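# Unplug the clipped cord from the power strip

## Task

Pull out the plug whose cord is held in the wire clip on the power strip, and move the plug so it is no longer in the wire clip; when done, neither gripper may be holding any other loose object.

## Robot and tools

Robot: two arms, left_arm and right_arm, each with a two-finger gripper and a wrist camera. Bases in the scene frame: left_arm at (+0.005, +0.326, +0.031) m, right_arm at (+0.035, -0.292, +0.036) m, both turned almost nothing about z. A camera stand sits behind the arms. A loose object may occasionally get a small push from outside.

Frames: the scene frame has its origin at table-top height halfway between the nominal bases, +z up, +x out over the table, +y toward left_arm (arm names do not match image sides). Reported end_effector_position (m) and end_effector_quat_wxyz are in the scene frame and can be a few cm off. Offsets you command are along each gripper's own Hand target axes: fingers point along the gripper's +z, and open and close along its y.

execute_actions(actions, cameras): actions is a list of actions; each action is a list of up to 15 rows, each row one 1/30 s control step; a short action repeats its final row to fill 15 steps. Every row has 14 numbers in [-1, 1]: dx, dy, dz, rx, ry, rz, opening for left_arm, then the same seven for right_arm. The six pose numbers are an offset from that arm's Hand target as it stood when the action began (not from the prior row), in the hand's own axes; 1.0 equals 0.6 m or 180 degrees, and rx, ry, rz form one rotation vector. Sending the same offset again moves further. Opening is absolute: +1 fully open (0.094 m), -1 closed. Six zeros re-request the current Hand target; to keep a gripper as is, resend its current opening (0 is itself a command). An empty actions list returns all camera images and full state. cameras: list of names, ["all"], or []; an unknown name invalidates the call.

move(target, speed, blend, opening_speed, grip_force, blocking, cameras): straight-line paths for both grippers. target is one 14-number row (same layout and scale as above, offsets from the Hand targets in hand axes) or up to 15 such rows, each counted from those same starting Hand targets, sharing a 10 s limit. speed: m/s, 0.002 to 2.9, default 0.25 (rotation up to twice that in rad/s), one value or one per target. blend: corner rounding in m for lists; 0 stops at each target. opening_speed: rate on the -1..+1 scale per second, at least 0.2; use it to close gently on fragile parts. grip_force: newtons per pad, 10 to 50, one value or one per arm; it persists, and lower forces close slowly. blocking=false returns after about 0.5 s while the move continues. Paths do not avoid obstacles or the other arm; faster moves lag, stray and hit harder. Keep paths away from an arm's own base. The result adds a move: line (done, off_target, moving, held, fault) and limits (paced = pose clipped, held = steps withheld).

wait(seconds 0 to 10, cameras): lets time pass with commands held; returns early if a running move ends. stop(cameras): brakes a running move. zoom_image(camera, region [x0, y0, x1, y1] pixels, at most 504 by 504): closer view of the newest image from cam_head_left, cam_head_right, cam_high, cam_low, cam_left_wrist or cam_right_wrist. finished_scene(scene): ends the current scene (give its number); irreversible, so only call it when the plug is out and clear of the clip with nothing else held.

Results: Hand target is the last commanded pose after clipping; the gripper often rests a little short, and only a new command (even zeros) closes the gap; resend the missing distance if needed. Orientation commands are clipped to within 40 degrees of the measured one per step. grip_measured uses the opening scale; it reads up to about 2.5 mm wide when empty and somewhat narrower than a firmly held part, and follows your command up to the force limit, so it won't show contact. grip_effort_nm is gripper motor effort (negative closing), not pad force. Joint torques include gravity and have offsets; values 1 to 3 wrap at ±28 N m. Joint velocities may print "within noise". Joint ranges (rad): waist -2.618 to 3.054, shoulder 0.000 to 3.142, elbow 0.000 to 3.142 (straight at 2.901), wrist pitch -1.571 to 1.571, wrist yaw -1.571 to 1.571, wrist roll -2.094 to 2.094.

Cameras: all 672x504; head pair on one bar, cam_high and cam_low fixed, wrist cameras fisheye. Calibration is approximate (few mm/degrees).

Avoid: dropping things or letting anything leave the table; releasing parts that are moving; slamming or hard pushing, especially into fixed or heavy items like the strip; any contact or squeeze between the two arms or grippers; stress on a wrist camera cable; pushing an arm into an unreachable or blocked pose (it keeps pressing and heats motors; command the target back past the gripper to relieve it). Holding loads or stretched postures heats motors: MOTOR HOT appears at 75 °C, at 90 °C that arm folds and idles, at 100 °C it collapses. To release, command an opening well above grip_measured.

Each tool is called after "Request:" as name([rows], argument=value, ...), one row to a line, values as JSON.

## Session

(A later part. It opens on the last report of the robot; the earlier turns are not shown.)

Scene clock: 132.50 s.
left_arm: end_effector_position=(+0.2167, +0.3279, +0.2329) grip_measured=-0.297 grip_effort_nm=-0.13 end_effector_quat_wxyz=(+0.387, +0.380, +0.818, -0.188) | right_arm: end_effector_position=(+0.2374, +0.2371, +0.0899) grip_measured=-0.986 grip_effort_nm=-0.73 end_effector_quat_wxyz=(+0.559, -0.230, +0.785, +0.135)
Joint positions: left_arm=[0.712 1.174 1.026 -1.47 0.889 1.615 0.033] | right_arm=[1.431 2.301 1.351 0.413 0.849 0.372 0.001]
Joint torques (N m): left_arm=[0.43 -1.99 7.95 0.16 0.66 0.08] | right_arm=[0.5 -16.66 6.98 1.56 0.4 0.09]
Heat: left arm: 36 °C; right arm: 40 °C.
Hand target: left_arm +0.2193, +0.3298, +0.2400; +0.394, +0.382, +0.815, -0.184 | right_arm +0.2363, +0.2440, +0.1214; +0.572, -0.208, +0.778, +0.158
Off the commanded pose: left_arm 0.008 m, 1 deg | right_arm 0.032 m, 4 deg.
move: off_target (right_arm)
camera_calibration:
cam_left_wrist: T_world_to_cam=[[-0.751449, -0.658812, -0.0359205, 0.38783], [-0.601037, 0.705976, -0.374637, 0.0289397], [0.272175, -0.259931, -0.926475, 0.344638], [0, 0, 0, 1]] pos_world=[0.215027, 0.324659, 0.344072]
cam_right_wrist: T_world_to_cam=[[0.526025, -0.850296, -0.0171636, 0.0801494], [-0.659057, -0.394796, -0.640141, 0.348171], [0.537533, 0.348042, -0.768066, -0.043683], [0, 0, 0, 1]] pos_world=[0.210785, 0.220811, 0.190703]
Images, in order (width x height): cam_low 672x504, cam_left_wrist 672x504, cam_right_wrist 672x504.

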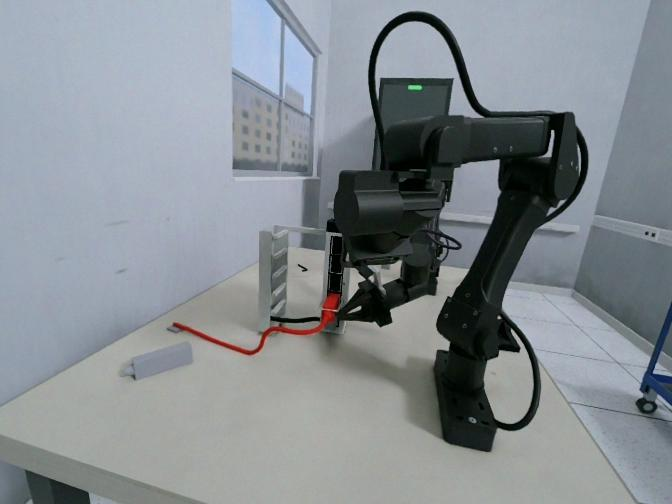

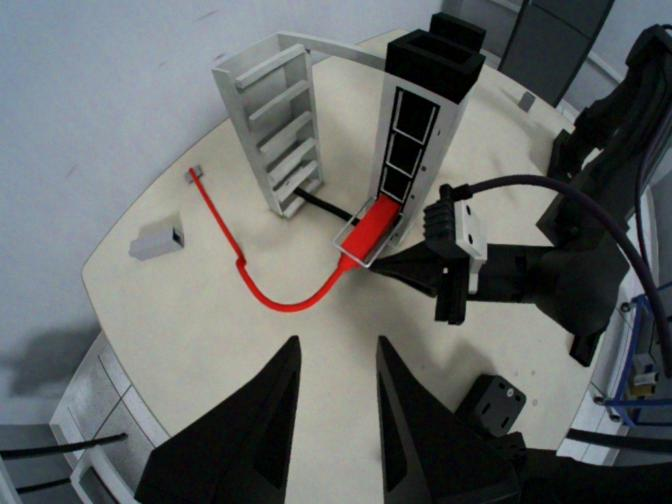

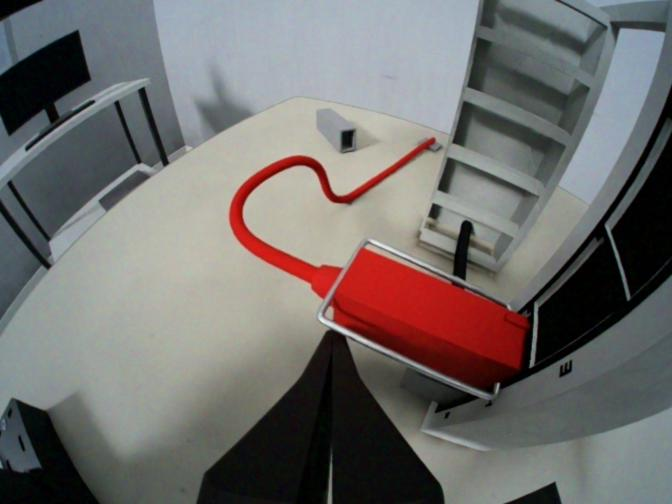

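Request:
move(target=[0,0,0,0,0,0,-0.3,-0.056,0.0,-0.017,0,0,0,-1], speed=0.06, cameras=["cam_right_wrist","cam_low"])

Request:
zoom_image(camera="cam_right_wrist", region=[220, 170, 440, 390])

Request:
zoom_image(camera="cam_low", region=[300, 270, 400, 350])

Scene clock: 141.37 s.
left_arm: end_effector_position=(+0.2167, +0.3279, +0.2329) grip_measured=-0.297 grip_effort_nm=-0.13 end_effector_quat_wxyz=(+0.387, +0.380, +0.818, -0.188) | right_arm: end_effector_position=(+0.2343, +0.2393, +0.1229) grip_measured=-0.986 grip_effort_nm=-0.73 end_effector_quat_wxyz=(+0.557, -0.235, +0.785, +0.135)
Joint positions: left_arm=[0.712 1.174 1.026 -1.47 0.889 1.615 0.033] | right_arm=[1.436 2.226 1.385 0.299 0.847 0.372 0.001]
Joint torques (N m): left_arm=[0.46 -1.98 7.99 0.17 0.65 0.07] | right_arm=[-0.02 -16.43 7.46 1.58 0.42 0.08]
Heat: left arm: 36 °C; right arm: 40 °C.
Hand target: left_arm +0.2193, +0.3298, +0.2400; +0.394, +0.382, +0.815, -0.184 | right_arm +0.2367, +0.2438, +0.1563; +0.572, -0.208, +0.778, +0.157
Off the commanded pose: left_arm 0.008 m, 1 deg | right_arm 0.034 m, 4 deg.
move: off_target (right_arm)
camera_calibration:
cam_right_wrist: T_world_to_cam=[[0.532411, -0.846382, -0.0132526, 0.0813367], [-0.6574, -0.403569, -0.636362, 0.369354], [0.533257, 0.347519, -0.771276, -0.0158609], [0, 0, 0, 1]] pos_world=[0.207966, 0.223414, 0.223887]
Images, in order (width x height): cam_low 672x504, cam_right_wrist 672x504.

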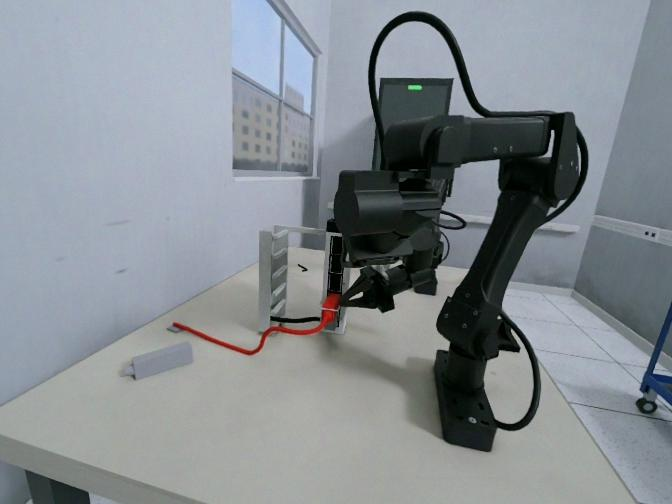

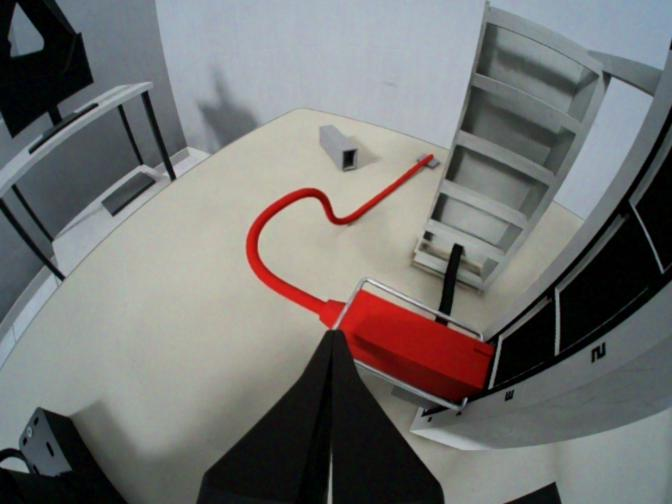

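Scaled by 2.291 from the camera's 672x504 image, which has a finer 960x720 frame.

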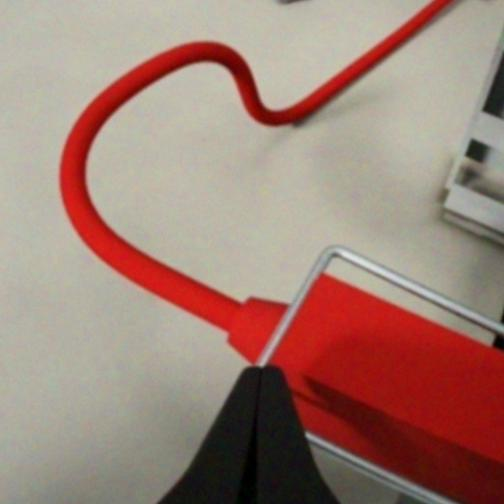

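Scaled by 5.040 from the camera's 672x504 image, which has a finer 960x720 frame.

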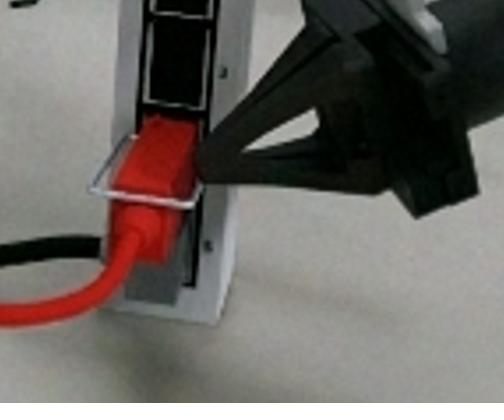

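Request:
move([
  [0,0,0,0,0,0,-0.3,0,0,-0.05,0,0,0,-1],
  [0,0,0,0,0,0,-0.3,0.136,-0.002,-0.009,0,0,0,-1],
], speed=0.1, cameras=["cam_right_wrist","cam_low"])

Request:
zoom_image(camera="cam_right_wrist", region=[220, 170, 440, 390])

Request:
zoom_image(camera="cam_low", region=[300, 270, 400, 350])

Scene clock: 150.43 s.
left_arm: end_effector_position=(+0.2167, +0.3279, +0.2329) grip_measured=-0.297 grip_effort_nm=-0.13 end_effector_quat_wxyz=(+0.387, +0.380, +0.818, -0.188) | right_arm: end_effector_position=(+0.2118, +0.2310, +0.0848) grip_measured=-0.986 grip_effort_nm=-0.73 end_effector_quat_wxyz=(+0.569, -0.212, +0.778, +0.161)
Joint positions: left_arm=[0.712 1.174 1.026 -1.47 0.889 1.615 0.033] | right_arm=[1.486 2.298 1.272 0.523 0.895 0.415 0.001]
Joint torques (N m): left_arm=[0.44 -1.98 8.05 0.14 0.66 0.09] | right_arm=[0.25 -11.63 4.72 1.69 0.4 0.04]
Heat: left arm: 36 °C; right arm: 40 °C.
Hand target: left_arm +0.2193, +0.3298, +0.2400; +0.394, +0.382, +0.815, -0.184 | right_arm +0.2116, +0.2285, +0.0801; +0.572, -0.208, +0.778, +0.158
Off the commanded pose: left_arm 0.008 m, 1 deg | right_arm 0.005 m, 1 deg.
move: done
camera_calibration:
cam_right_wrist: T_world_to_cam=[[0.527911, -0.846306, -0.0712536, 0.0916662], [-0.655227, -0.352464, -0.668167, 0.317458], [0.540359, 0.39942, -0.740591, -0.0465786], [0, 0, 0, 1]] pos_world=[0.184785, 0.208075, 0.184151]
Images, in order (width x height): cam_low 672x504, cam_right_wrist 672x504.

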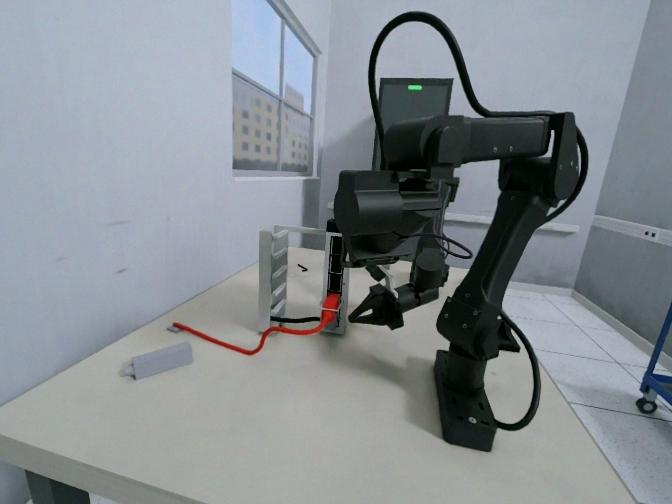

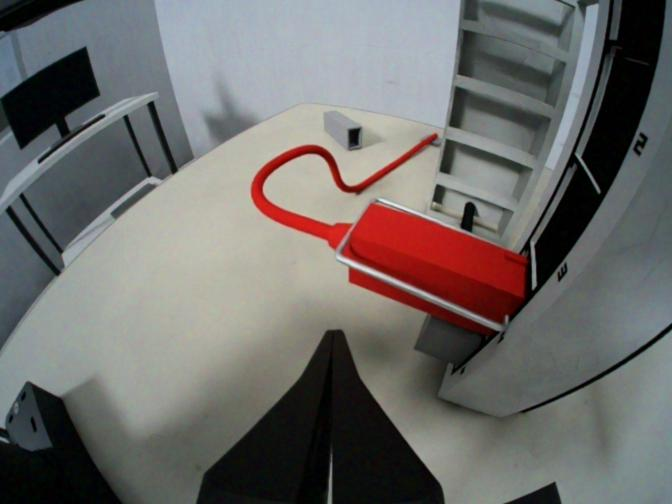

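Scaled by 2.291 from the camera's 672x504 image, which has a finer 960x720 frame.

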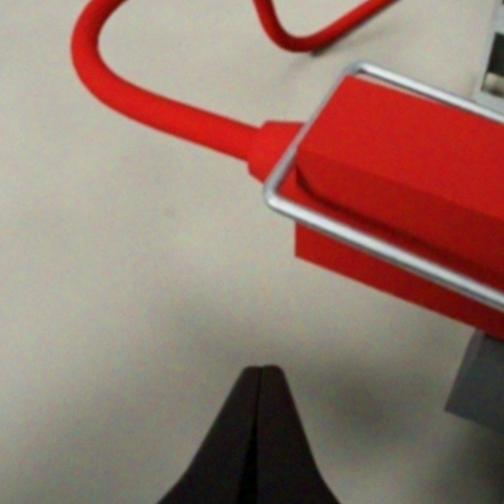

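Scaled by 5.040 from the camera's 672x504 image, which has a finer 960x720 frame.

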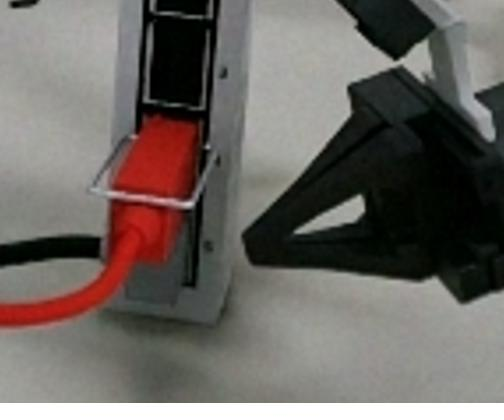

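Request:
move([
  [0,0,0,0,0,0,-0.3,-0.0055,-0.0225,0.051,0,0,0,-1],
  [0,0,0,0,0,0,-0.3,-0.100,-0.0215,0.022,0,0,0,-1],
], speed=[0.08,0.05], cameras=["cam_right_wrist","cam_low"])

Request:
zoom_image(camera="cam_right_wrist", region=[220, 170, 440, 390])

Request:
zoom_image(camera="cam_low", region=[300, 270, 400, 350])

Scene clock: 160.00 s.
left_arm: end_effector_position=(+0.2167, +0.3279, +0.2329) grip_measured=-0.297 grip_effort_nm=-0.13 end_effector_quat_wxyz=(+0.387, +0.380, +0.818, -0.188) | right_arm: end_effector_position=(+0.2399, +0.2241, +0.0910) grip_measured=-0.986 grip_effort_nm=-0.73 end_effector_quat_wxyz=(+0.552, -0.239, +0.788, +0.130)
Joint positions: left_arm=[0.712 1.174 1.026 -1.47 0.889 1.615 0.033] | right_arm=[1.418 2.253 1.291 0.407 0.827 0.366 0.001]
Joint torques (N m): left_arm=[0.43 -1.98 7.99 0.16 0.65 0.09] | right_arm=[-0.25 -17.4 7.51 1.62 0.43 0]
Heat: left arm: 36 °C; right arm: 40 °C.
Hand target: left_arm +0.2193, +0.3298, +0.2400; +0.394, +0.382, +0.815, -0.184 | right_arm +0.2446, +0.2323, +0.1333; +0.572, -0.208, +0.778, +0.157
Off the commanded pose: left_arm 0.008 m, 1 deg | right_arm 0.043 m, 5 deg.
move: off_target (right_arm)
camera_calibration:
cam_right_wrist: T_world_to_cam=[[0.533146, -0.846009, -0.00489864, 0.0640444], [-0.662915, -0.414151, -0.623717, 0.349088], [0.525641, 0.33578, -0.781635, -0.0328825], [0, 0, 0, 1]] pos_world=[0.214555, 0.209798, 0.192343]
Images, in order (width x height): cam_low 672x504, cam_right_wrist 672x504.

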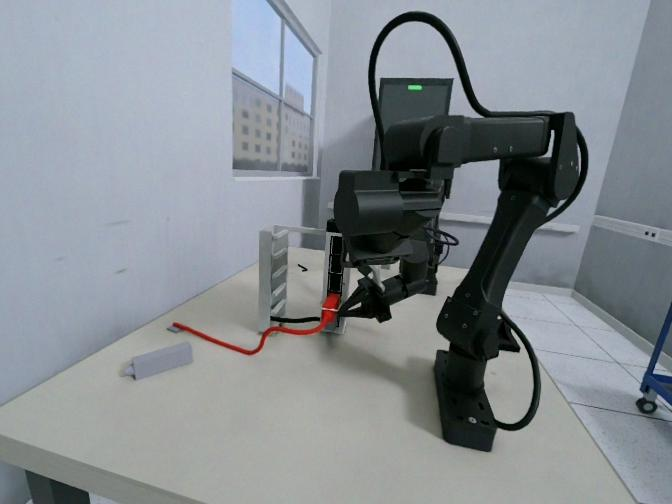

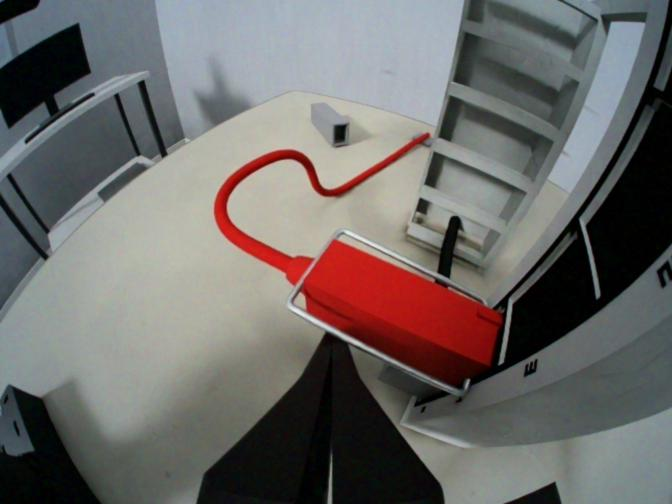

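Scaled by 2.291 from the camera's 672x504 image, which has a finer 960x720 frame.

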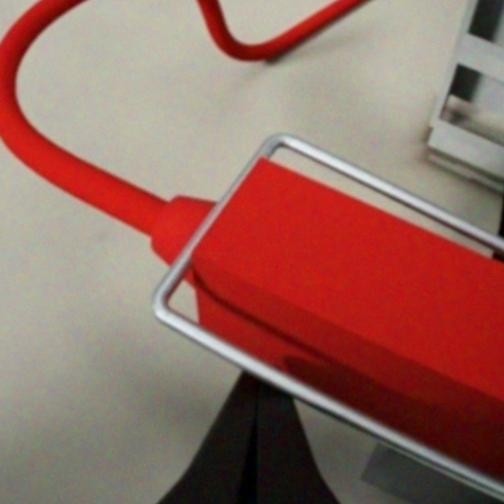

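Scaled by 5.040 from the camera's 672x504 image, which has a finer 960x720 frame.

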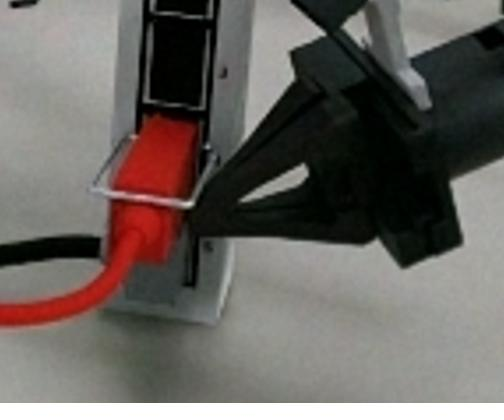

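Request:
move(target=[0,0,0,0,0,0,-0.3,-0.056,0.003,-0.012,0,0,0,-1], speed=0.05, cameras=["cam_right_wrist","cam_low"])

Request:
zoom_image(camera="cam_right_wrist", region=[220, 170, 440, 390])

Request:
zoom_image(camera="cam_low", region=[300, 270, 400, 350])

Scene clock: 166.43 s.
left_arm: end_effector_position=(+0.2167, +0.3279, +0.2329) grip_measured=-0.297 grip_effort_nm=-0.13 end_effector_quat_wxyz=(+0.387, +0.380, +0.818, -0.188) | right_arm: end_effector_position=(+0.2387, +0.2313, +0.1264) grip_measured=-0.986 grip_effort_nm=-0.73 end_effector_quat_wxyz=(+0.547, -0.244, +0.789, +0.136)
Joint positions: left_arm=[0.712 1.174 1.026 -1.47 0.889 1.615 0.033] | right_arm=[1.418 2.184 1.351 0.276 0.809 0.366 0.001]
Joint torques (N m): left_arm=[0.4 -1.95 8.01 0.14 0.65 0.1] | right_arm=[-0.49 -16.5 7.82 1.75 0.57 -0.02]
Heat: left arm: 36 °C; right arm: 40 °C.
Hand target: left_arm +0.2193, +0.3298, +0.2400; +0.394, +0.382, +0.815, -0.184 | right_arm +0.2465, +0.2353, +0.1677; +0.572, -0.208, +0.778, +0.158
Off the commanded pose: left_arm 0.008 m, 1 deg | right_arm 0.042 m, 6 deg.
move: off_target (right_arm)
camera_calibration:
cam_right_wrist: T_world_to_cam=[[0.5456, -0.837989, -0.00977594, 0.0667954], [-0.662509, -0.424146, -0.6174, 0.374823], [0.513228, 0.34333, -0.786589, -0.00513151], [0, 0, 0, 1]] pos_world=[0.214513, 0.216715, 0.228032]
Images, in order (width x height): cam_low 672x504, cam_right_wrist 672x504.

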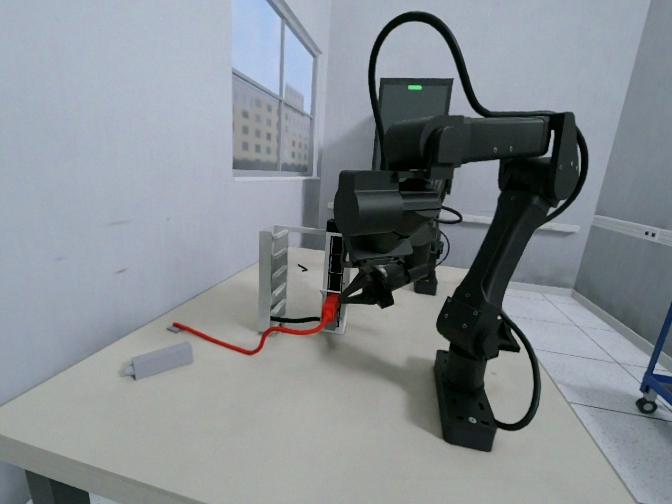

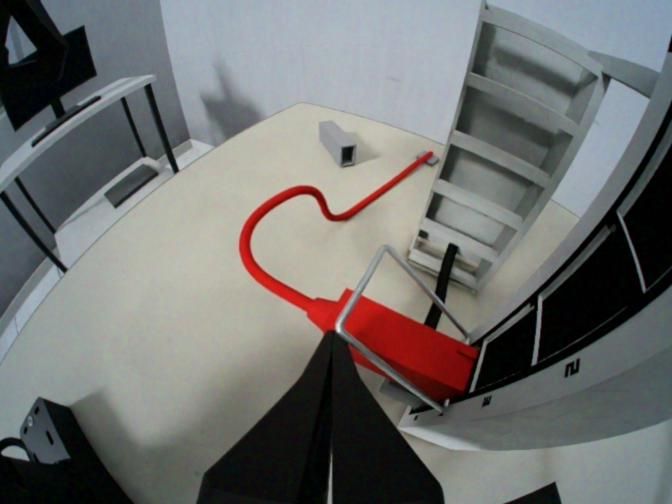

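Scaled by 2.291 from the camera's 672x504 image, which has a finer 960x720 frame.

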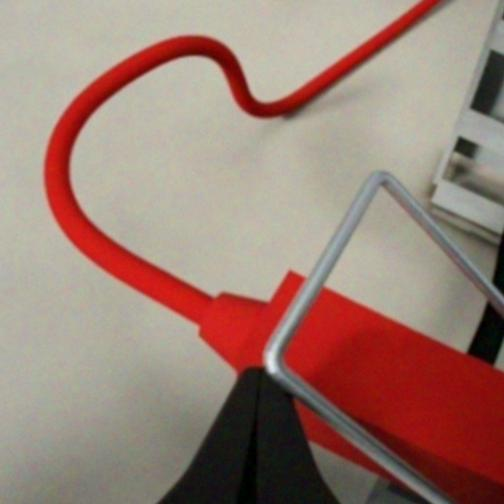

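Scaled by 5.040 from the camera's 672x504 image, which has a finer 960x720 frame.

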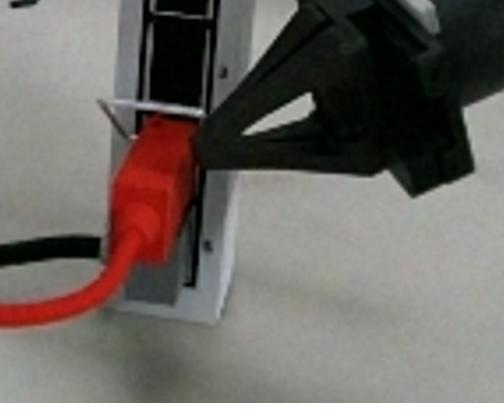

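Request:
move([
  [0,0,0,0,0,0,-0.3,-0.051,-0.024,-0.006,0,0,0,-1],
  [0,0,0,0,0,0,-0.3,-0.090,-0.074,-0.050,0,0,0,-1],
], speed=0.07, blend=0.015, cameras=["cam_right_wrist","cam_low","cam_left_wrist"])

Request:
zoom_image(camera="cam_low", region=[300, 230, 420, 340])

Scene clock: 175.93 s.
left_arm: end_effector_position=(+0.2167, +0.3279, +0.2329) grip_measured=-0.297 grip_effort_nm=-0.13 end_effector_quat_wxyz=(+0.387, +0.380, +0.818, -0.188) | right_arm: end_effector_position=(+0.2551, +0.1971, +0.2118) grip_measured=-0.986 grip_effort_nm=-0.73 end_effector_quat_wxyz=(+0.566, -0.218, +0.781, +0.151)
Joint positions: left_arm=[0.712 1.174 1.026 -1.47 0.889 1.615 0.033] | right_arm=[1.376 1.937 1.288 0.181 0.801 0.337 0.001]
Joint torques (N m): left_arm=[0.44 -1.98 7.95 0.16 0.64 0.08] | right_arm=[-0.66 -14.38 5.38 1.6 0.24 -0.04]
Heat: left arm: 36 °C; right arm: 40 °C.
Hand target: left_arm +0.2193, +0.3298, +0.2400; +0.394, +0.382, +0.815, -0.184 | right_arm +0.2581, +0.1901, +0.2278; +0.572, -0.208, +0.778, +0.158
Off the commanded pose: left_arm 0.008 m, 1 deg | right_arm 0.018 m, 2 deg.
move: off_target (right_arm)
camera_calibration:
cam_left_wrist: T_world_to_cam=[[-0.751449, -0.658812, -0.0359205, 0.38783], [-0.601037, 0.705976, -0.374637, 0.0289397], [0.272175, -0.259931, -0.926475, 0.344638], [0, 0, 0, 1]] pos_world=[0.215027, 0.324659, 0.344072]
cam_right_wrist: T_world_to_cam=[[0.525075, -0.849512, -0.0512499, 0.046418], [-0.657245, -0.366507, -0.65856, 0.419963], [0.540671, 0.379477, -0.750781, 0.0437508], [0, 0, 0, 1]] pos_world=[0.227991, 0.176749, 0.311797]
Images, in order (width x height): cam_low 672x504, cam_left_wrist 672x504, cam_right_wrist 672x504.

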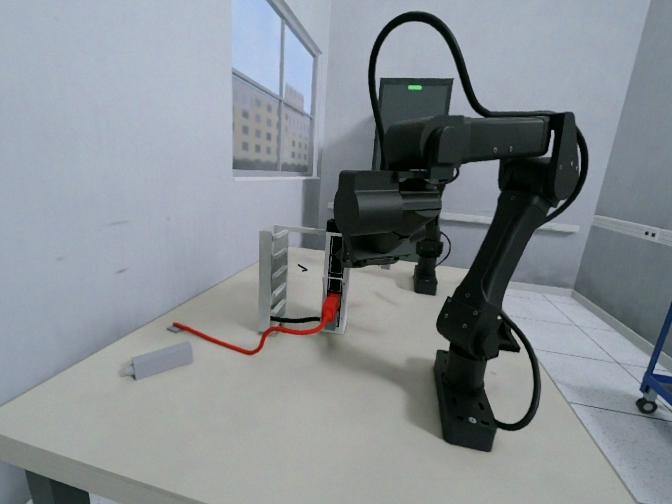

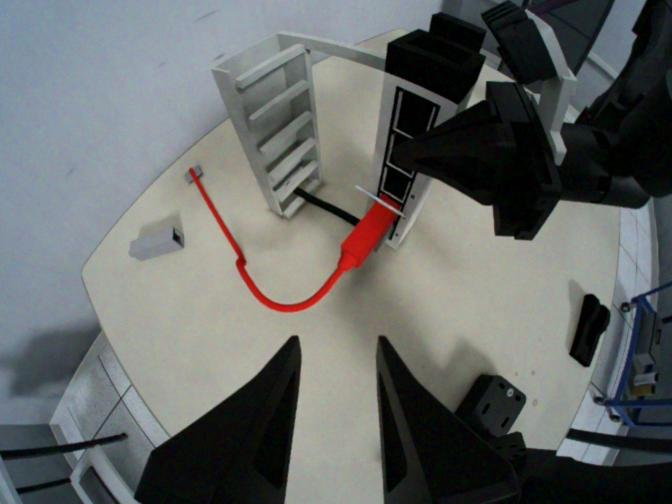

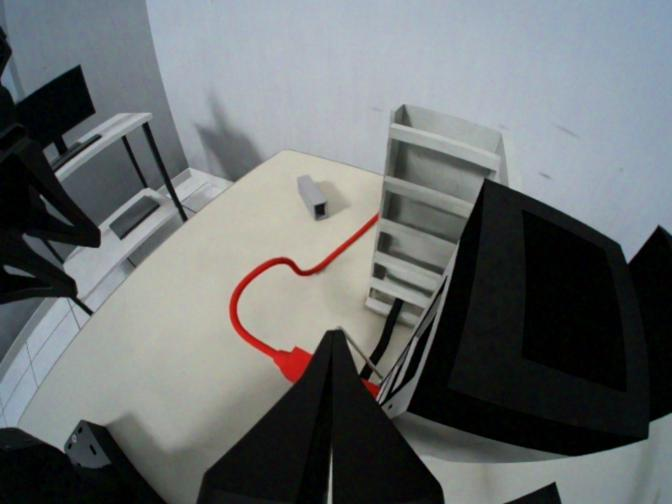

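Scaled by 4.200 from the camera's 672x504 image, which has a finer 960x720 frame.

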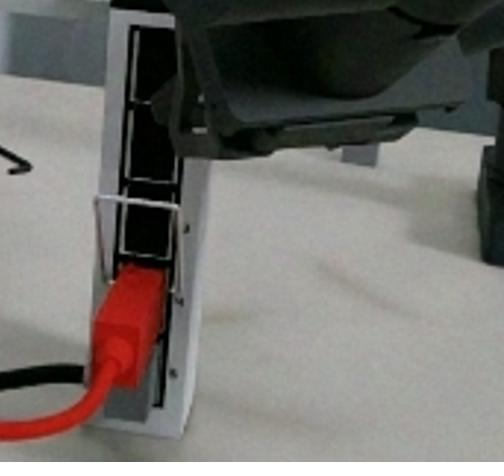

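Request:
move([
  [0,0,0,0,0,0,-0.3,0.057,-0.004,-0.183,0.077,-0.074,-0.498,-1],
  [0,0,0,0,0,0,-0.3,0.267,0.011,-0.037,0.077,-0.074,-0.498,0.25],
], speed=0.25, cameras=["cam_right_wrist","cam_low","cam_left_wrist","cam_head_left"])

Request:
zoom_image(camera="cam_low", region=[300, 250, 420, 350])

Request:
zoom_image(camera="cam_left_wrist", region=[310, 150, 500, 310])

Scene clock: 207.80 s.
left_arm: end_effector_position=(+0.2167, +0.3279, +0.2329) grip_measured=-0.297 grip_effort_nm=-0.13 end_effector_quat_wxyz=(+0.387, +0.380, +0.818, -0.188) | right_arm: end_effector_position=(+0.1928, +0.1591, +0.0791) grip_measured=+0.248 grip_effort_nm=0.09 end_effector_quat_wxyz=(+0.599, -0.625, +0.346, -0.362)
Joint positions: left_arm=[0.712 1.174 1.026 -1.47 0.889 1.615 0.033] | right_arm=[1.55 2.426 0.904 1.481 1.043 -1.573 0.059]
Joint torques (N m): left_arm=[0.42 -1.98 8.02 0.16 0.64 0.09] | right_arm=[-0.53 -9.54 4.36 1.95 -0.01 0.03]
Heat: left arm: 36 °C; right arm: 40 °C.
Hand target: left_arm +0.2193, +0.3298, +0.2400; +0.394, +0.382, +0.815, -0.184 | right_arm +0.1950, +0.1621, +0.0814; +0.612, -0.612, +0.353, -0.354
Off the commanded pose: left_arm 0.008 m, 1 deg | right_arm 0.004 m, 2 deg.
move: done
camera_calibration:
cam_left_wrist: T_world_to_cam=[[-0.751449, -0.658812, -0.0359205, 0.38783], [-0.601037, 0.705976, -0.374637, 0.0289397], [0.272175, -0.259931, -0.926475, 0.344638], [0, 0, 0, 1]] pos_world=[0.215027, 0.324659, 0.344072]
cam_right_wrist: T_world_to_cam=[[0.0563282, 0.0138529, 0.998316, -0.0901566], [-0.010318, -0.999842, 0.0144562, 0.200506], [0.998359, -0.0111149, -0.0561764, -0.0888777], [0, 0, 0, 1]] pos_world=[0.095879, 0.200736, 0.0821134]
Images, in order (width x height): cam_head_left 672x504, cam_low 672x504, cam_left_wrist 672x504, cam_right_wrist 672x504.

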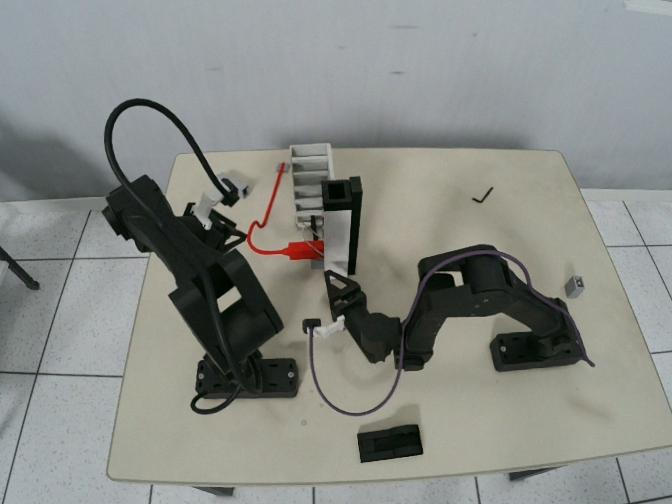

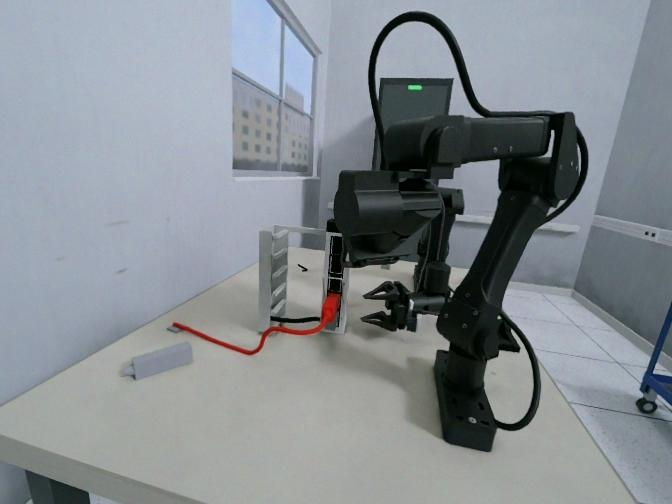

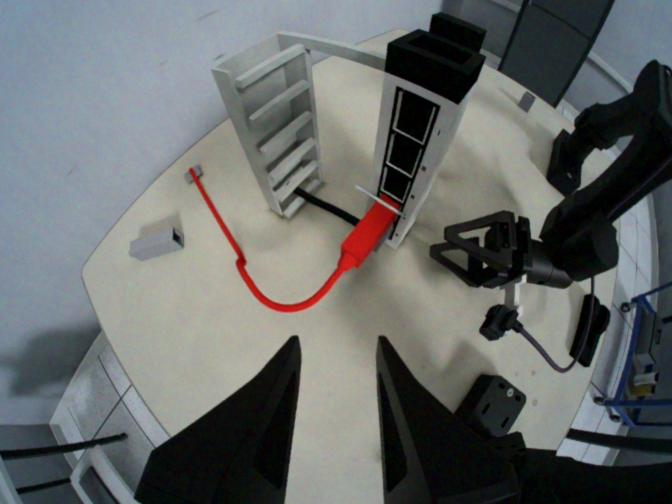

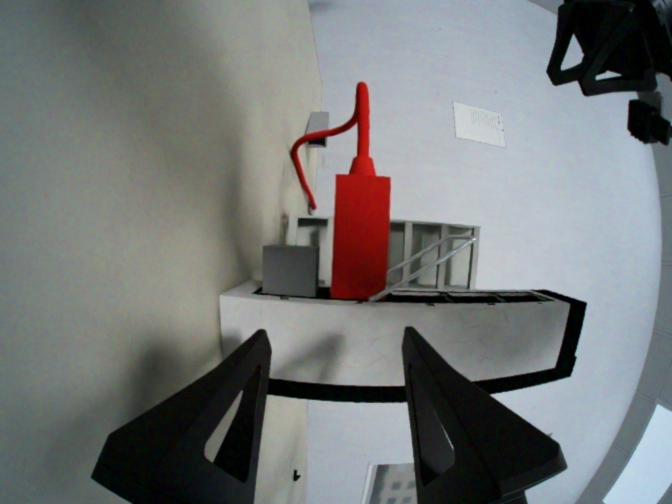

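Scaled by 4.200 from the camera's 672x504 image, which has a finer 960x720 frame.

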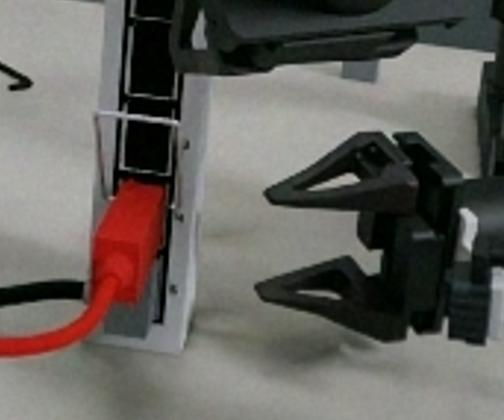

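Scaled by 2.653 from the camera's 672x504 image, which has a finer 960x720 frame.

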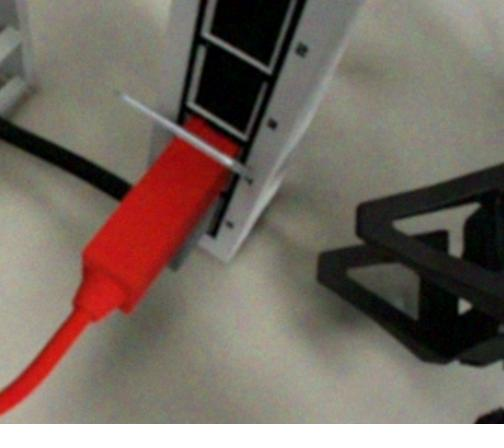

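Request:
move(target=[0,0,0,0,0,0,-0.3,-0.037,-0.033,0.039,0,0,0,0.3], cameras=["cam_right_wrist","cam_low"])

Request:
zoom_image(camera="cam_low", region=[300, 250, 420, 350])

Scene clock: 218.33 s.
left_arm: end_effector_position=(+0.2167, +0.3279, +0.2329) grip_measured=-0.297 grip_effort_nm=-0.13 end_effector_quat_wxyz=(+0.387, +0.380, +0.818, -0.188) | right_arm: end_effector_position=(+0.2015, +0.1884, +0.0921) grip_measured=+0.298 grip_effort_nm=0.09 end_effector_quat_wxyz=(+0.603, -0.621, +0.348, -0.360)
Joint positions: left_arm=[0.712 1.174 1.026 -1.47 0.889 1.615 0.033] | right_arm=[1.528 2.426 1.028 1.372 1.021 -1.577 0.061]
Joint torques (N m): left_arm=[0.43 -2 8.01 0.16 0.65 0.08] | right_arm=[-0.57 -12.48 4.93 1.6 -0.02 0.03]
Heat: left arm: 36 °C; right arm: 40 °C.
Hand target: left_arm +0.2193, +0.3298, +0.2400; +0.394, +0.382, +0.815, -0.184 | right_arm +0.2041, +0.1930, +0.1012; +0.612, -0.612, +0.353, -0.354
Off the commanded pose: left_arm 0.008 m, 1 deg | right_arm 0.011 m, 2 deg.
move: off_target (right_arm)
camera_calibration:
cam_right_wrist: T_world_to_cam=[[0.0547525, 0.00300209, 0.998495, -0.101594], [-0.0099354, -0.999944, 0.00355125, 0.230637], [0.998451, -0.0101149, -0.0547196, -0.0967766], [0, 0, 0, 1]] pos_world=[0.104481, 0.22995, 0.0953269]
Images, in order (width x height): cam_low 672x504, cam_right_wrist 672x504.

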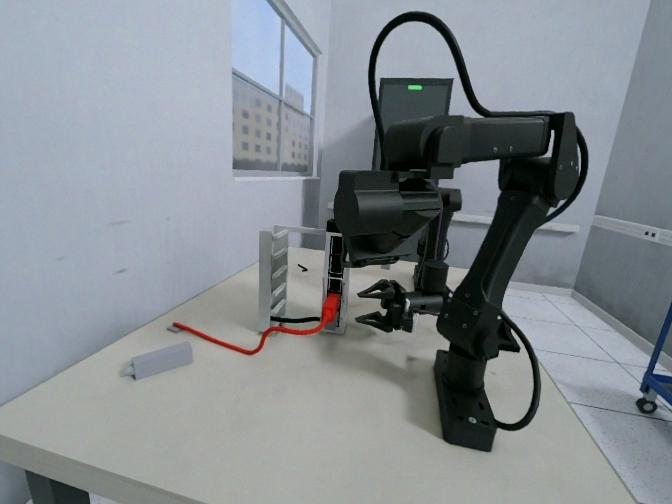

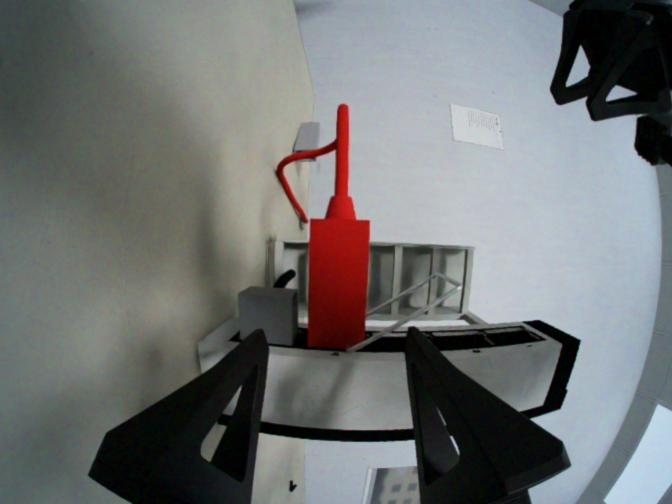

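Scaled by 4.200 from the camera's 672x504 image, which has a finer 960x720 frame.

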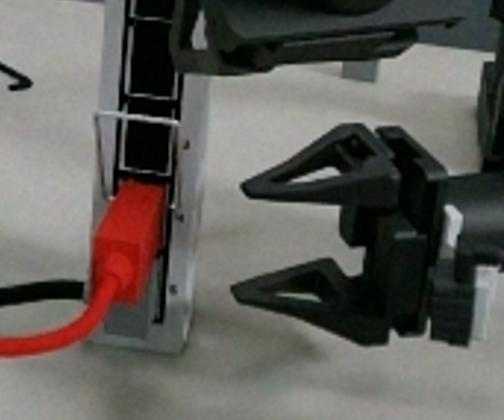

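Request:
move(target=[0,0,0,0,0,0,-0.3,-0.011,0,0.122,0,0,0,0.3], speed=0.12, cameras=["cam_right_wrist","cam_low","cam_left_wrist"])

Request:
zoom_image(camera="cam_low", region=[300, 250, 420, 350])

Scene clock: 224.33 s.
left_arm: end_effector_position=(+0.2167, +0.3279, +0.2329) grip_measured=-0.297 grip_effort_nm=-0.13 end_effector_quat_wxyz=(+0.387, +0.380, +0.818, -0.188) | right_arm: end_effector_position=(+0.2605, +0.2323, +0.1046) grip_measured=+0.298 grip_effort_nm=0.08 end_effector_quat_wxyz=(+0.610, -0.615, +0.350, -0.356)
Joint positions: left_arm=[0.712 1.174 1.026 -1.47 0.889 1.615 0.033] | right_arm=[1.396 2.487 1.263 1.222 0.886 -1.579 0.061]
Joint torques (N m): left_arm=[0.44 -2.02 7.99 0.15 0.65 0.1] | right_arm=[-0.61 -11.51 6.17 1.64 -0.01 0.06]
Heat: left arm: 36 °C; right arm: 40 °C.
Hand target: left_arm +0.2193, +0.3298, +0.2400; +0.394, +0.382, +0.815, -0.184 | right_arm +0.2644, +0.2353, +0.1014; +0.612, -0.612, +0.354, -0.354
Off the commanded pose: left_arm 0.008 m, 1 deg | right_arm 0.006 m, 1 deg.
move: done
camera_calibration:
cam_left_wrist: T_world_to_cam=[[-0.751449, -0.658812, -0.0359205, 0.38783], [-0.601037, 0.705976, -0.374637, 0.0289397], [0.272175, -0.259931, -0.926475, 0.344638], [0, 0, 0, 1]] pos_world=[0.215027, 0.324659, 0.344072]
cam_right_wrist: T_world_to_cam=[[0.0536808, -0.0195135, 0.998367, -0.111907], [-0.0071535, -0.999791, -0.0191567, 0.276678], [0.998533, -0.00611347, -0.0538092, -0.155621], [0, 0, 0, 1]] pos_world=[0.163379, 0.273485, 0.108651]
Images, in order (width x height): cam_low 672x504, cam_left_wrist 672x504, cam_right_wrist 672x504.

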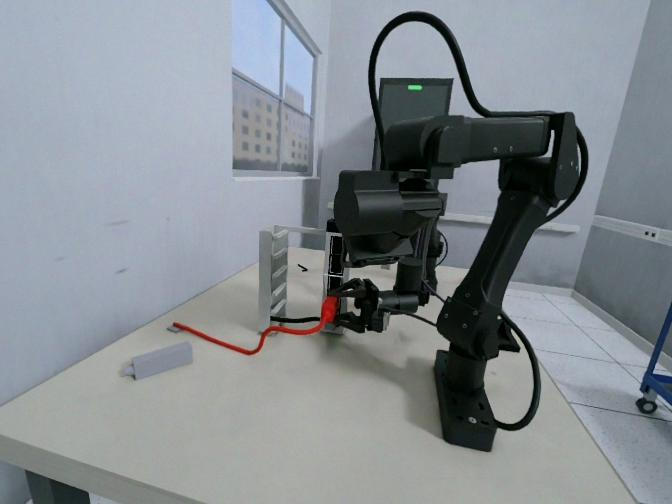

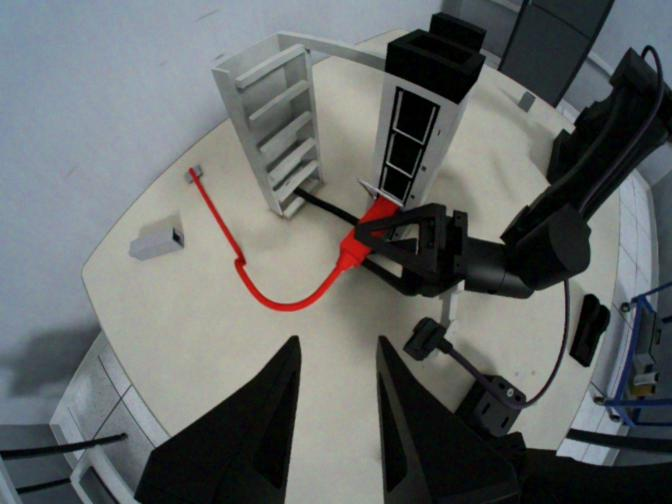

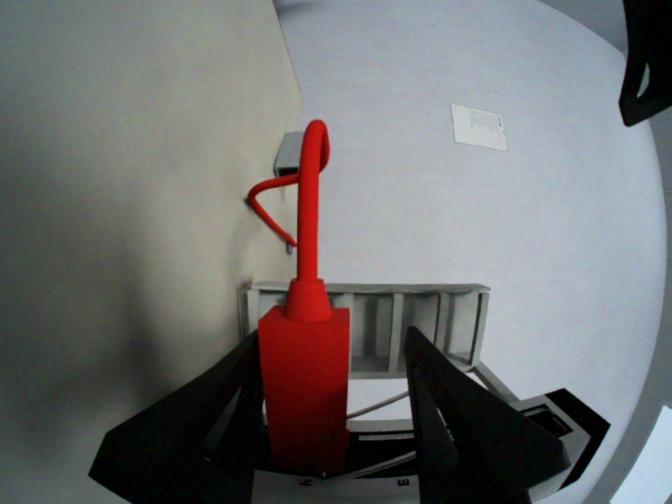

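Scaled by 4.200 from the camera's 672x504 image, which has a finer 960x720 frame.

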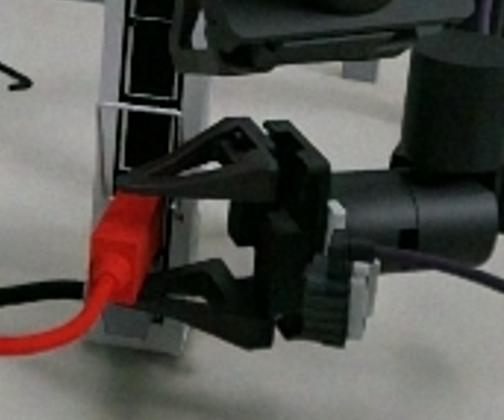

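Request:
move([
  [0,0,0,0,0,0,-0.3,0,0.022,0,0,0,0,0.3],
  [0,0,0,0,0,0,-0.3,0,0.022,0,0,0,0,-0.6],
], speed=0.08, opening_speed=0.5, cameras=["cam_right_wrist","cam_low"])

Request:
zoom_image(camera="cam_low", region=[300, 250, 420, 350])

Scene clock: 230.97 s.
left_arm: end_effector_position=(+0.2167, +0.3279, +0.2329) grip_measured=-0.297 grip_effort_nm=-0.13 end_effector_quat_wxyz=(+0.387, +0.380, +0.818, -0.188) | right_arm: end_effector_position=(+0.2606, +0.2334, +0.0921) grip_measured=-0.281 grip_effort_nm=-1.03 end_effector_quat_wxyz=(+0.612, -0.613, +0.352, -0.355)
Joint positions: left_arm=[0.712 1.174 1.026 -1.47 0.889 1.615 0.033] | right_arm=[1.396 2.531 1.28 1.252 0.886 -1.576 0.034]
Joint torques (N m): left_arm=[0.46 -2.02 7.99 0.15 0.64 0.08] | right_arm=[-0.62 -11.75 5.68 1.64 -0.01 0.03]
Heat: left arm: 36 °C; right arm: 40 °C.
Hand target: left_arm +0.2193, +0.3298, +0.2400; +0.394, +0.382, +0.815, -0.184 | right_arm +0.2644, +0.2353, +0.0880; +0.612, -0.612, +0.354, -0.354
Off the commanded pose: left_arm 0.008 m, 1 deg | right_arm 0.006 m, 0 deg.
move: done
camera_calibration:
cam_right_wrist: T_world_to_cam=[[0.0547714, -0.025209, 0.998181, -0.0984186], [-0.00718712, -0.999665, -0.0248521, 0.277975], [0.998473, -0.00581286, -0.0549342, -0.156428], [0, 0, 0, 1]] pos_world=[0.163578, 0.274492, 0.0965545]
Images, in order (width x height): cam_low 672x504, cam_right_wrist 672x504.

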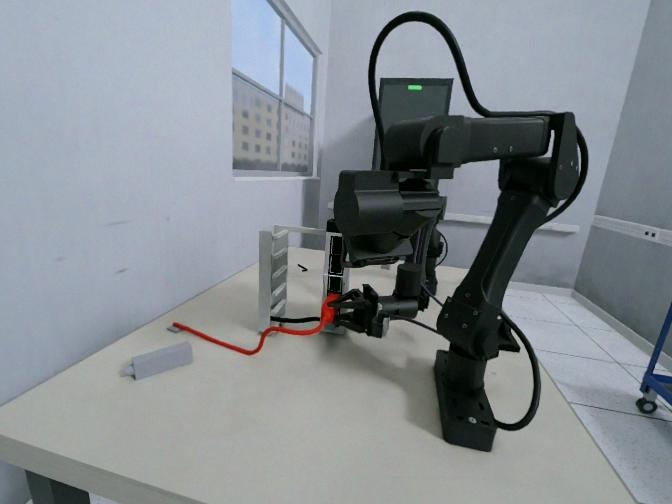

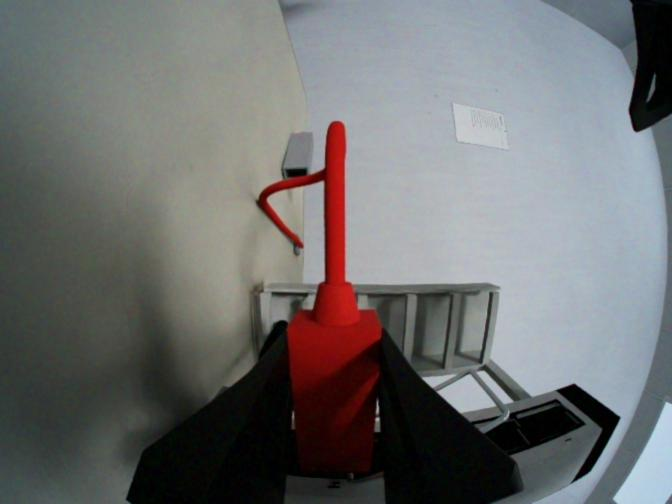

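Scaled by 4.200 from the camera's 672x504 image, which has a finer 960x720 frame.

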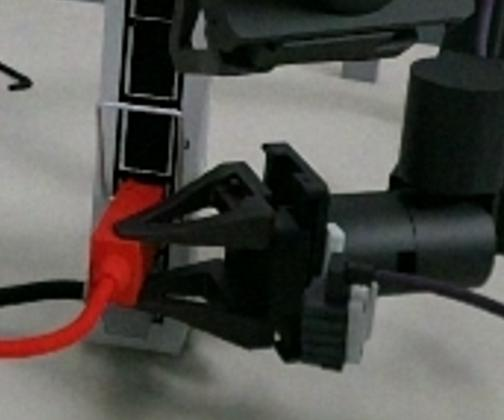

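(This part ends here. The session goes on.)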